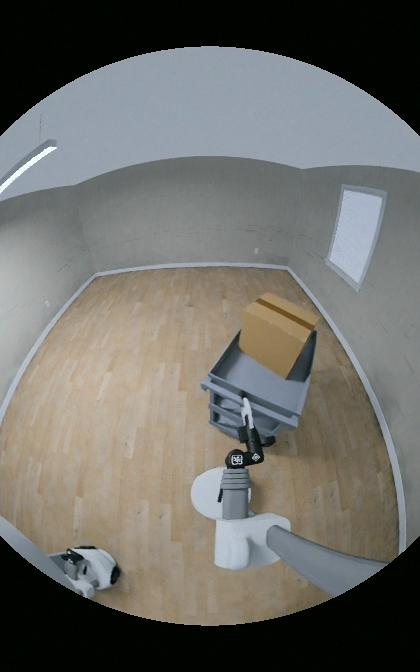

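>>> {"fn": "move", "kwargs": {"blocking": false, "cameras": [], "r2": {"base":{"rotate_rad":-1.0},"pace":"slow"}}}

>>> {"fn": "wait", "kwargs": {"seconds": 5, "cameras": ["r2_head_camera","r2_head_left_camera"]}}

Scene clock: 358.97 s.
move: r2 moving
r1: as last shown
r1.lidar_m: 4.83 3.03 2.06 1.93 0.30 0.25 0.42 4.01 1.33 2.80 1.12 1.11
r1.motor_effort: lift_m=+19(20) arm_m=+4(4) wheel_0=-30(30) wheel_1=+31(31) wheel_2=+7(7)
r1.servo_current: wrist_yaw_rad=46(59) wrist_pitch_rad=46(46) wrist_roll_rad=46(72) gripper_m=39(46)
r1.contact_limits: strafe_m 1
r1.wrist_depth_mm: - 134 247 504 325 228 174 / - 118 134 512 330 220 176 / - 119 158 469 334 231 177 / 109 135 194 530 340 222 179 / 211 - - 539 342 224 179 / 218 1205 194 544 191 224 179 / 225 759 759 143 320 204 179
r2.base_odometry: x=-2.229 y=-1.314 heading=+0.173
r2.turned_by_wheels: -0.124
r2.turned_by_imu: -0.119
r2.base_tilt: forward=-0.7 right=+0.1
r2.lidar_m: 0.42 0.47 3.25 2.93 1.29 1.11 1.85 1.87 2.02 1.84 1.84 0.37
r2.base_status: rotate_rad moving
r2.joint_positions: lift_m=+0.688 arm_m=+0.000 wrist_yaw_rad=+0.163 wrist_pitch_rad=+0.004 wrist_roll_rad=+1.567 gripper_m=-0.019
r2.joint_status: not commanded
r2.measured_speeds: translate_m=-0.001 strafe_m=+0.001 rotate_rad=-0.483 lift_m=+0.000 arm_m=+0.000 wrist_yaw_rad=+0.048 wrist_pitch_rad=+0.000 wrist_roll_rad=+0.000
r2.motor_effort: lift_m=+21(21) arm_m=+4(4) wheel_0=+18(18) wheel_1=+11(11) wheel_2=+11(12)
r2.servo_current: wrist_yaw_rad=72(72) wrist_pitch_rad=39(46) wrist_roll_rad=52(59) gripper_m=72(78)
r2.hand_pose: x=+0.4696 y=-0.0396 z=+0.8649 quat_wxyz=(+0.706, +0.703, +0.059, +0.056) (m; r2's base frame)
r2.wrist_depth_mm: - 342 336 - 150 - - / - 373 377 103 163 - - / - 436 427 110 178 - - / - - 492 126 196 - - / - - - 137 218 1576 496 / - - - 158 179 1576 1138 / - - 165 - 273 338 1078
pictures: none
No camera images: "cameras" was empty.

Scene clock: 360.77 s.
earlier move: r2 done
r1.base_odometry: x=-2.096 y=-0.504 heading=-2.440
r1.turned_by_wheels: +0.000
r1.turned_by_imu: +0.000
r1.base_tilt: forward=-1.6 right=+1.3
r1.lidar_m: 4.83 3.01 2.03 1.94 0.25 0.25 0.43 4.01 1.35 2.80 1.12 1.10
r1.base_status: not commanded
r1.joint_positions: lift_m=+0.124 arm_m=+0.000 wrist_yaw_rad=+3.196 wrist_pitch_rad=+0.002 wrist_roll_rad=+0.000 gripper_m=+0.056
r1.joint_status: not commanded
r1.measured_speeds: all 0
r1.motor_effort: lift_m=+19(20) arm_m=+4(4) wheel_0=-30(31) wheel_1=+31(31) wheel_2=+7(7)
r1.servo_current: wrist_yaw_rad=52(72) wrist_pitch_rad=39(52) wrist_roll_rad=46(72) gripper_m=39(52)
r1.contact_limits: strafe_m 1
r1.hand_pose: x=-0.1218 y=+0.0716 z=+0.3019 quat_wxyz=(-0.027, -0.001, +0.000, +1.000) (m; r1's base frame)
r1.wrist_depth_mm: - 134 246 508 327 228 174 / - 118 134 512 332 220 176 / - 119 158 466 336 231 177 / 109 135 194 521 338 222 178 / 211 - - 539 340 224 179 / 218 1205 194 544 191 225 180 / 226 759 759 143 320 204 180
r2.base_odometry: x=-2.228 y=-1.314 heading=-0.702
r2.turned_by_wheels: -0.875
r2.turned_by_imu: -0.849
r2.base_tilt: forward=-0.6 right=+0.1
r2.lidar_m: 0.25 0.28 0.87 4.10 3.03 2.93 1.12 1.14 1.85 1.94 1.93 0.57
r2.base_status: done
r2.joint_positions: lift_m=+0.688 arm_m=+0.000 wrist_yaw_rad=+0.152 wrist_pitch_rad=+0.004 wrist_roll_rad=+1.567 gripper_m=-0.019
r2.joint_status: not commanded
r2.measured_speeds: all 0
r2.motor_effort: lift_m=+21(21) arm_m=-4(4) wheel_0=+0(21) wheel_1=+2(12) wheel_2=+6(19)
r2.servo_current: wrist_yaw_rad=52(85) wrist_pitch_rad=39(46) wrist_roll_rad=39(59) gripper_m=72(78)
r2.hand_pose: x=+0.4692 y=-0.0427 z=+0.8649 quat_wxyz=(+0.706, +0.704, +0.055, +0.053) (m; r2's base frame)
r2.wrist_depth_mm: - - - - - 1430 1138 / - - - 353 - 1430 1160 / - - - 285 399 410 407 / - - - 230 315 1756 488 / - - - 194 260 1808 - / - - 185 159 180 668 - / - 418 399 - 199 - -
wait: 1.80 of 5 s (r2 has come to rest)
pictures: r2_head_camera, r2_head_left_camera
Images, in order (width x height): r2_head_camera 420x560, r2_head_left_camera 420x672.

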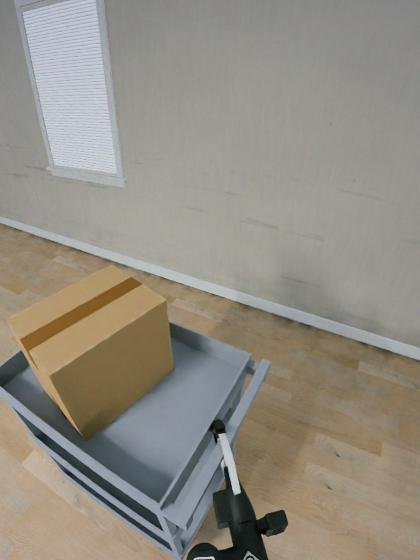

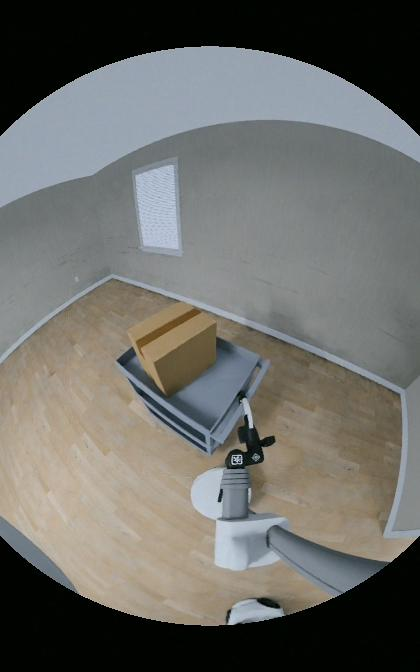

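>>> {"fn": "move", "kwargs": {"blocking": false, "cameras": [], "r2": {"base":{"translate_m":0.15,"strafe_m":0.5},"pace":"slow"}}}

>>> {"fn": "wait", "kwargs": {"seconds": 8, "cameras": ["r2_head_camera","r2_head_left_camera","r1_head_left_camera"]}}

Scene clock: 374.13 s.
move: r2 moving
r1: as last shown
r1.lidar_m: 4.83 3.00 2.08 1.90 0.25 0.25 0.41 4.01 1.34 2.79 1.15 1.10
r1.motor_effort: lift_m=+19(20) arm_m=+4(4) wheel_0=-31(31) wheel_1=+31(31) wheel_2=+7(7)
r1.servo_current: wrist_yaw_rad=46(59) wrist_pitch_rad=46(46) wrist_roll_rad=59(59) gripper_m=46(46)
r1.contact_limits: strafe_m 1
r1.wrist_depth_mm: - 134 247 504 327 228 175 / - 118 134 517 330 220 176 / - 119 158 469 336 233 177 / 109 135 194 525 340 223 178 / 212 - - 535 338 224 179 / 219 1229 193 539 190 224 179 / 226 750 759 143 322 204 179
r2.base_odometry: x=-2.218 y=-1.307 heading=-0.703
r2.turned_by_wheels: -0.001
r2.turned_by_imu: -0.001
r2.base_tilt: forward=-0.6 right=+0.1
r2.lidar_m: 0.25 0.29 3.93 4.10 3.00 2.93 1.13 1.12 1.88 1.94 1.92 0.54
r2.base_status: translate_m moving; strafe_m moving
r2.joint_positions: lift_m=+0.688 arm_m=+0.000 wrist_yaw_rad=+0.146 wrist_pitch_rad=+0.004 wrist_roll_rad=+1.567 gripper_m=-0.019
r2.joint_status: not commanded
r2.measured_speeds: translate_m=+0.015 strafe_m=+0.048 rotate_rad=-0.004 lift_m=+0.000 arm_m=+0.000 wrist_yaw_rad=-0.015 wrist_pitch_rad=+0.000 wrist_roll_rad=+0.000
r2.motor_effort: lift_m=+21(21) arm_m=-4(4) wheel_0=-8(11) wheel_1=+8(9) wheel_2=-8(9)
r2.servo_current: wrist_yaw_rad=46(59) wrist_pitch_rad=46(46) wrist_roll_rad=46(59) gripper_m=78(78)
r2.hand_pose: x=+0.4690 y=-0.0446 z=+0.8649 quat_wxyz=(+0.707, +0.704, +0.053, +0.050) (m; r2's base frame)
r2.wrist_depth_mm: - - - - - 1464 1138 / - - - 355 - 1464 1160 / - - - 285 397 404 410 / - - - 222 319 1708 488 / - - - 191 259 1808 - / - - 186 157 180 647 - / - 413 410 - 197 - -
pictures: none
No camera images: "cameras" was empty.

Scene clock: 380.10 s.
earlier move: r2 done
r1.base_odometry: x=-2.096 y=-0.504 heading=-2.440
r1.turned_by_wheels: +0.000
r1.turned_by_imu: +0.000
r1.base_tilt: forward=-1.5 right=+1.3
r1.lidar_m: 4.83 2.98 2.08 1.93 0.25 0.25 0.41 4.00 1.32 2.80 2.86 1.41
r1.base_status: not commanded
r1.joint_positions: lift_m=+0.124 arm_m=+0.000 wrist_yaw_rad=+3.196 wrist_pitch_rad=+0.002 wrist_roll_rad=+0.000 gripper_m=+0.056
r1.joint_status: not commanded
r1.measured_speeds: all 0
r1.motor_effort: lift_m=+19(20) arm_m=+4(4) wheel_0=-30(31) wheel_1=+31(32) wheel_2=+7(7)
r1.servo_current: wrist_yaw_rad=52(78) wrist_pitch_rad=39(52) wrist_roll_rad=59(72) gripper_m=46(52)
r1.contact_limits: strafe_m 1
r1.hand_pose: x=-0.1218 y=+0.0716 z=+0.3019 quat_wxyz=(-0.027, -0.001, +0.000, +1.000) (m; r1's base frame)
r1.wrist_depth_mm: - 134 246 504 327 228 174 / - 118 134 508 330 220 176 / - 119 158 473 334 232 177 / 109 135 193 530 338 223 178 / 211 - - 535 340 224 179 / 217 1229 194 544 191 224 179 / 226 750 759 143 320 204 179
r2.base_odometry: x=-1.791 y=-1.029 heading=-0.702
r2.turned_by_wheels: +0.000
r2.turned_by_imu: -0.002
r2.base_tilt: forward=-0.6 right=+0.1
r2.lidar_m: 0.25 0.29 3.43 3.59 2.92 2.79 2.90 1.45 2.35 2.47 2.04 0.53
r2.base_status: done
r2.joint_positions: lift_m=+0.688 arm_m=+0.000 wrist_yaw_rad=+0.141 wrist_pitch_rad=+0.004 wrist_roll_rad=+1.567 gripper_m=-0.019
r2.joint_status: not commanded
r2.measured_speeds: all 0
r2.motor_effort: lift_m=+21(21) arm_m=-4(4) wheel_0=-6(16) wheel_1=+3(10) wheel_2=-6(16)
r2.servo_current: wrist_yaw_rad=59(78) wrist_pitch_rad=52(52) wrist_roll_rad=46(65) gripper_m=78(78)
r2.hand_pose: x=+0.4688 y=-0.0459 z=+0.8649 quat_wxyz=(+0.707, +0.704, +0.051, +0.049) (m; r2's base frame)
r2.wrist_depth_mm: - - - - - 1430 1160 / - - - 347 - 1430 1160 / - - - 252 384 1397 399 / - - - 213 300 1661 504 / - - - 190 253 1808 - / - - 186 163 180 676 - / - 413 407 - 200 - -
wait: 5.97 of 8 s (r2 has come to rest)
pictures: r1_head_left_camera, r2_head_camera, r2_head_left_camera
Images, in order (width x height): r1_head_left_camera 420x672, r2_head_camera 420x560, r2_head_left_camera 420x672.

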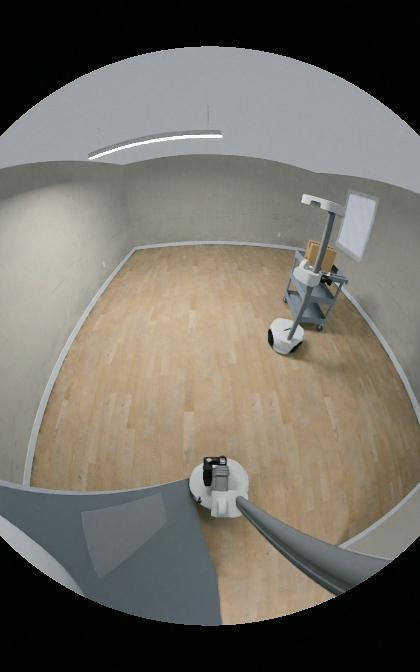

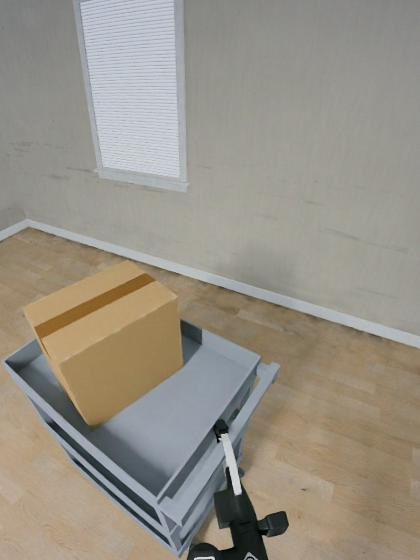

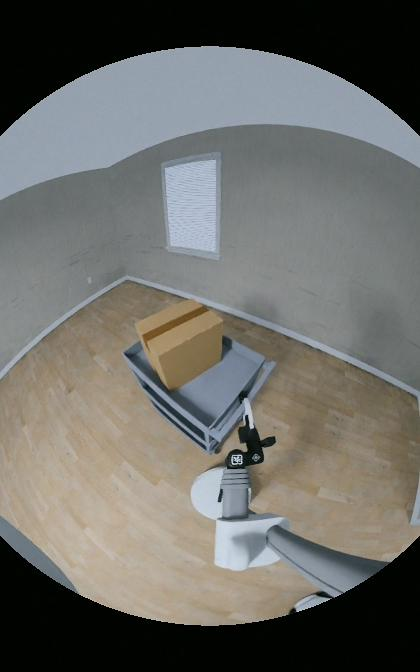

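>>> {"fn": "move", "kwargs": {"blocking": false, "cameras": [], "r2": {"base":{"translate_m":-0.35,"strafe_m":0.1},"pace":"slow"}}}

>>> {"fn": "wait", "kwargs": {"seconds": 8, "cameras": []}}

>>> {"fn": "move", "kwargs": {"blocking": false, "cameras": [], "r2": {"base":{"rotate_rad":0.75},"pace":"slow"}}}

>>> {"fn": "wait", "kwargs": {"seconds": 5, "cameras": ["r2_head_camera","r2_head_left_camera","r1_head_left_camera"]}}

Scene clock: 387.87 s.
move: r2 moving
r1: as last shown
r1.base_tilt: forward=-1.6 right=+1.3
r1.lidar_m: 4.83 2.97 2.04 1.93 0.25 0.25 0.41 3.99 1.31 2.80 2.86 1.41
r1.motor_effort: lift_m=+20(20) arm_m=+4(4) wheel_0=-30(31) wheel_1=+31(32) wheel_2=+7(7)
r1.servo_current: wrist_yaw_rad=65(65) wrist_pitch_rad=46(52) wrist_roll_rad=39(72) gripper_m=39(46)
r1.contact_limits: strafe_m 1
r1.wrist_depth_mm: - 134 246 508 325 229 174 / - 118 134 508 330 221 176 / - 119 157 469 336 232 177 / 109 135 193 525 338 221 178 / 211 - - 539 338 224 179 / 219 1229 194 544 191 225 180 / 225 750 741 143 322 205 180
r2.base_odometry: x=-1.798 y=-1.019 heading=-0.703
r2.turned_by_wheels: +0.000
r2.turned_by_imu: +0.000
r2.base_tilt: forward=-0.6 right=+0.1
r2.lidar_m: 0.25 0.28 3.43 3.60 2.92 2.78 2.91 1.43 2.34 2.43 2.05 0.50
r2.base_status: translate_m moving; strafe_m moving
r2.joint_positions: lift_m=+0.688 arm_m=+0.000 wrist_yaw_rad=+0.144 wrist_pitch_rad=+0.004 wrist_roll_rad=+1.567 gripper_m=-0.019
r2.joint_status: not commanded
r2.measured_speeds: translate_m=-0.049 strafe_m=+0.014 rotate_rad=+0.002 lift_m=+0.000 arm_m=+0.000 wrist_yaw_rad=+0.007 wrist_pitch_rad=+0.000 wrist_roll_rad=+0.000
r2.motor_effort: lift_m=+21(21) arm_m=-4(4) wheel_0=-11(14) wheel_1=-6(6) wheel_2=+11(11)
r2.servo_current: wrist_yaw_rad=46(65) wrist_pitch_rad=46(46) wrist_roll_rad=39(59) gripper_m=72(78)
r2.hand_pose: x=+0.4689 y=-0.0450 z=+0.8649 quat_wxyz=(+0.707, +0.704, +0.052, +0.050) (m; r2's base frame)
r2.wrist_depth_mm: - - - 349 - 1499 1160 / - - - 345 - 1464 1138 / - - - 249 382 1397 439 / - - - 212 297 1661 496 / - - - 185 252 1661 - / - 452 186 163 180 707 - / - 413 407 - 201 - -
pictures: none
No camera images: "cameras" was empty.

Scene clock: 392.27 s.
earlier move: r2 done
r1.base_odometry: x=-2.096 y=-0.504 heading=-2.440
r1.turned_by_wheels: +0.000
r1.turned_by_imu: +0.000
r1.base_tilt: forward=-1.6 right=+1.3
r1.lidar_m: 1.18 2.98 2.05 1.93 0.25 0.25 0.41 3.99 1.34 2.80 2.84 1.20
r1.base_status: not commanded
r1.joint_positions: lift_m=+0.124 arm_m=+0.000 wrist_yaw_rad=+3.196 wrist_pitch_rad=+0.002 wrist_roll_rad=+0.000 gripper_m=+0.056
r1.joint_status: not commanded
r1.measured_speeds: all 0
r1.motor_effort: lift_m=+19(20) arm_m=+4(4) wheel_0=-31(31) wheel_1=+31(32) wheel_2=+7(7)
r1.servo_current: wrist_yaw_rad=65(72) wrist_pitch_rad=39(52) wrist_roll_rad=65(72) gripper_m=39(46)
r1.contact_limits: strafe_m 1
r1.hand_pose: x=-0.1218 y=+0.0716 z=+0.3019 quat_wxyz=(-0.027, -0.001, +0.000, +1.000) (m; r1's base frame)
r1.wrist_depth_mm: - 134 246 504 325 228 174 / - 118 134 504 330 220 176 / - 119 158 469 334 233 177 / 109 135 194 525 340 223 178 / 211 - - 535 338 224 179 / 217 1205 194 544 191 224 179 / 225 759 741 143 320 205 179
r2.base_odometry: x=-1.993 y=-0.727 heading=-0.702
r2.turned_by_wheels: +0.001
r2.turned_by_imu: +0.003
r2.base_tilt: forward=-0.6 right=+0.0
r2.lidar_m: 0.35 0.34 3.52 3.53 2.55 2.46 2.55 1.22 1.27 2.37 2.41 0.47
r2.base_status: done
r2.joint_positions: lift_m=+0.688 arm_m=+0.000 wrist_yaw_rad=+0.158 wrist_pitch_rad=+0.004 wrist_roll_rad=+1.567 gripper_m=-0.019
r2.joint_status: not commanded
r2.measured_speeds: all 0
r2.motor_effort: lift_m=+21(21) arm_m=-4(4) wheel_0=-1(14) wheel_1=-6(8) wheel_2=+8(17)
r2.servo_current: wrist_yaw_rad=65(65) wrist_pitch_rad=39(52) wrist_roll_rad=39(65) gripper_m=72(85)
r2.hand_pose: x=+0.4695 y=-0.0409 z=+0.8649 quat_wxyz=(+0.706, +0.704, +0.057, +0.055) (m; r2's base frame)
r2.wrist_depth_mm: - - - 212 281 1537 1138 / - - - 203 268 1661 521 / - - - 193 256 778 - / - - 455 186 248 820 - / - 449 452 181 239 842 - / - 449 186 172 179 - - / - 445 445 - 224 - -
wait: 4.40 of 8 s (r2 has come to rest)
pictures: none
No camera images: "cameras" was empty.

Scene clock: 392.77 s.
move: r2 moving
r1: as last shown
r1.lidar_m: 1.20 2.99 2.07 1.94 0.26 0.25 0.41 4.00 1.33 2.79 2.85 1.19
r1.motor_effort: lift_m=+19(20) arm_m=+4(4) wheel_0=-30(31) wheel_1=+31(31) wheel_2=+7(7)
r1.servo_current: wrist_yaw_rad=65(65) wrist_pitch_rad=39(52) wrist_roll_rad=59(65) gripper_m=46(46)
r1.contact_limits: strafe_m 1
r1.wrist_depth_mm: - 134 247 512 327 227 174 / - 118 134 512 330 220 176 / - 119 158 473 336 233 177 / 109 135 193 525 336 221 178 / 211 - - 539 338 224 180 / 218 1205 194 544 191 225 179 / 224 750 759 143 320 204 179
r2.base_odometry: x=-1.993 y=-0.727 heading=-0.579
r2.turned_by_wheels: +0.123
r2.turned_by_imu: +0.119
r2.base_tilt: forward=-0.7 right=+0.1
r2.lidar_m: 0.36 0.36 3.52 3.13 2.48 2.43 2.68 1.18 2.30 2.49 2.30 0.46
r2.base_status: rotate_rad moving
r2.joint_positions: lift_m=+0.688 arm_m=+0.000 wrist_yaw_rad=+0.134 wrist_pitch_rad=+0.004 wrist_roll_rad=+1.567 gripper_m=-0.019
r2.joint_status: not commanded
r2.measured_speeds: translate_m=+0.001 strafe_m=-0.001 rotate_rad=+0.487 lift_m=+0.000 arm_m=+0.000 wrist_yaw_rad=-0.042 wrist_pitch_rad=+0.000 wrist_roll_rad=+0.000
r2.motor_effort: lift_m=+21(21) arm_m=-2(4) wheel_0=-12(15) wheel_1=-9(9) wheel_2=-19(19)
r2.servo_current: wrist_yaw_rad=85(85) wrist_pitch_rad=46(46) wrist_roll_rad=39(59) gripper_m=78(78)
r2.hand_pose: x=+0.4683 y=-0.0482 z=+0.8649 quat_wxyz=(+0.707, +0.704, +0.048, +0.046) (m; r2's base frame)
r2.wrist_depth_mm: - - - 198 263 1661 1229 / - - - 191 255 1618 496 / - - - 185 248 820 - / - 449 449 180 241 831 - / - 452 455 176 234 831 - / - 452 187 170 180 - - / - 455 455 - 222 - -
pictures: none
No camera images: "cameras" was empty.

Scene clock: 394.30 s.
earlier move: r2 done
r1.base_odometry: x=-2.096 y=-0.504 heading=-2.440
r1.turned_by_wheels: +0.000
r1.turned_by_imu: +0.000
r1.base_tilt: forward=-1.6 right=+1.3
r1.lidar_m: 1.21 2.99 2.05 1.93 0.26 0.25 0.43 3.99 1.32 2.80 2.86 1.18
r1.base_status: not commanded
r1.joint_positions: lift_m=+0.124 arm_m=+0.000 wrist_yaw_rad=+3.196 wrist_pitch_rad=+0.002 wrist_roll_rad=+0.000 gripper_m=+0.056
r1.joint_status: not commanded
r1.measured_speeds: all 0
r1.motor_effort: lift_m=+19(20) arm_m=+4(4) wheel_0=-30(31) wheel_1=+31(31) wheel_2=+7(7)
r1.servo_current: wrist_yaw_rad=59(65) wrist_pitch_rad=46(52) wrist_roll_rad=59(65) gripper_m=46(46)
r1.contact_limits: strafe_m 1
r1.hand_pose: x=-0.1218 y=+0.0716 z=+0.3019 quat_wxyz=(-0.027, -0.001, +0.000, +1.000) (m; r1's base frame)
r1.wrist_depth_mm: - 134 246 504 327 229 175 / - 118 134 512 332 220 176 / - 119 158 469 330 231 177 / 109 135 193 525 338 223 178 / 211 - - 539 340 224 179 / 218 1229 193 544 191 224 180 / 225 759 759 143 320 204 179
r2.base_odometry: x=-1.993 y=-0.727 heading=+0.046
r2.turned_by_wheels: +0.625
r2.turned_by_imu: +0.606
r2.base_tilt: forward=-0.6 right=+0.1
r2.lidar_m: 0.44 3.50 2.92 2.46 2.46 2.72 1.21 2.33 2.57 2.29 0.33 0.32
r2.base_status: done
r2.joint_positions: lift_m=+0.688 arm_m=+0.000 wrist_yaw_rad=+0.147 wrist_pitch_rad=+0.004 wrist_roll_rad=+1.567 gripper_m=-0.019
r2.joint_status: not commanded
r2.measured_speeds: all 0
r2.motor_effort: lift_m=+21(21) arm_m=-4(4) wheel_0=-5(16) wheel_1=-6(11) wheel_2=-5(22)
r2.servo_current: wrist_yaw_rad=52(98) wrist_pitch_rad=46(46) wrist_roll_rad=46(59) gripper_m=78(78)
r2.hand_pose: x=+0.4690 y=-0.0442 z=+0.8649 quat_wxyz=(+0.707, +0.704, +0.053, +0.051) (m; r2's base frame)
r2.wrist_depth_mm: - 351 345 - - 121 - / - 404 410 - - - - / - - - - - 159 512 / - - - - 182 1397 466 / - - - - 221 1576 1182 / - - 186 137 180 340 338 / - - - - - 1661 1160
wait: 1.53 of 5 s (r2 has come to rest)
pictures: r1_head_left_camera, r2_head_camera, r2_head_left_camera
Images, in order (width x height): r1_head_left_camera 420x672, r2_head_camera 420x560, r2_head_left_camera 420x672.

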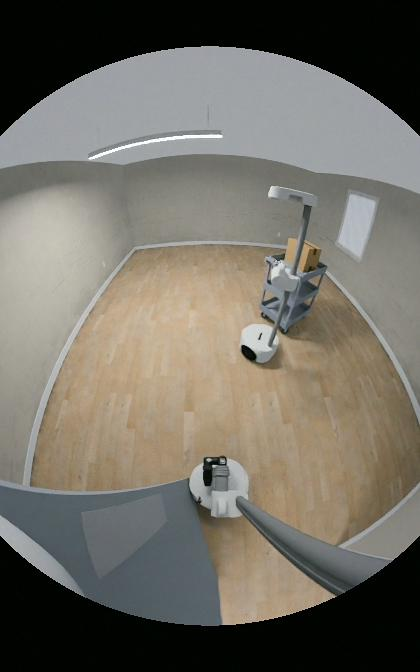

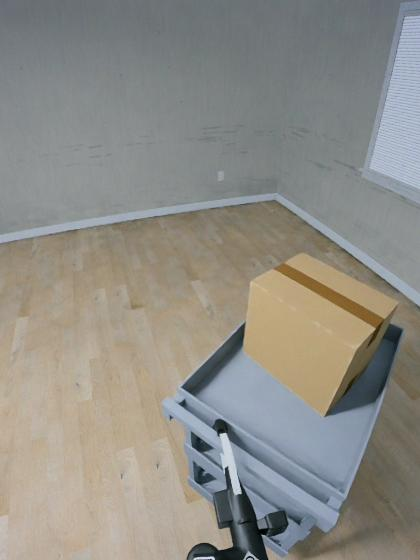

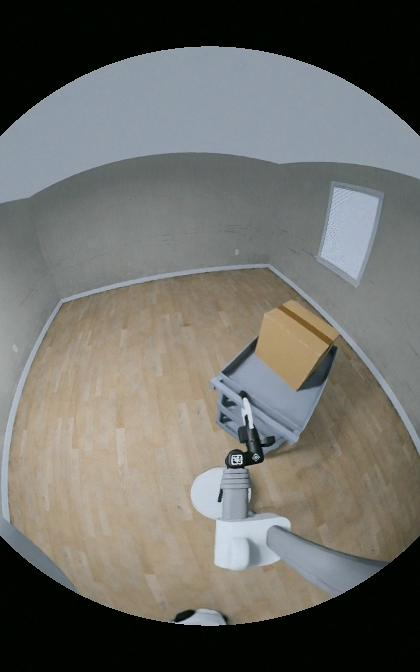

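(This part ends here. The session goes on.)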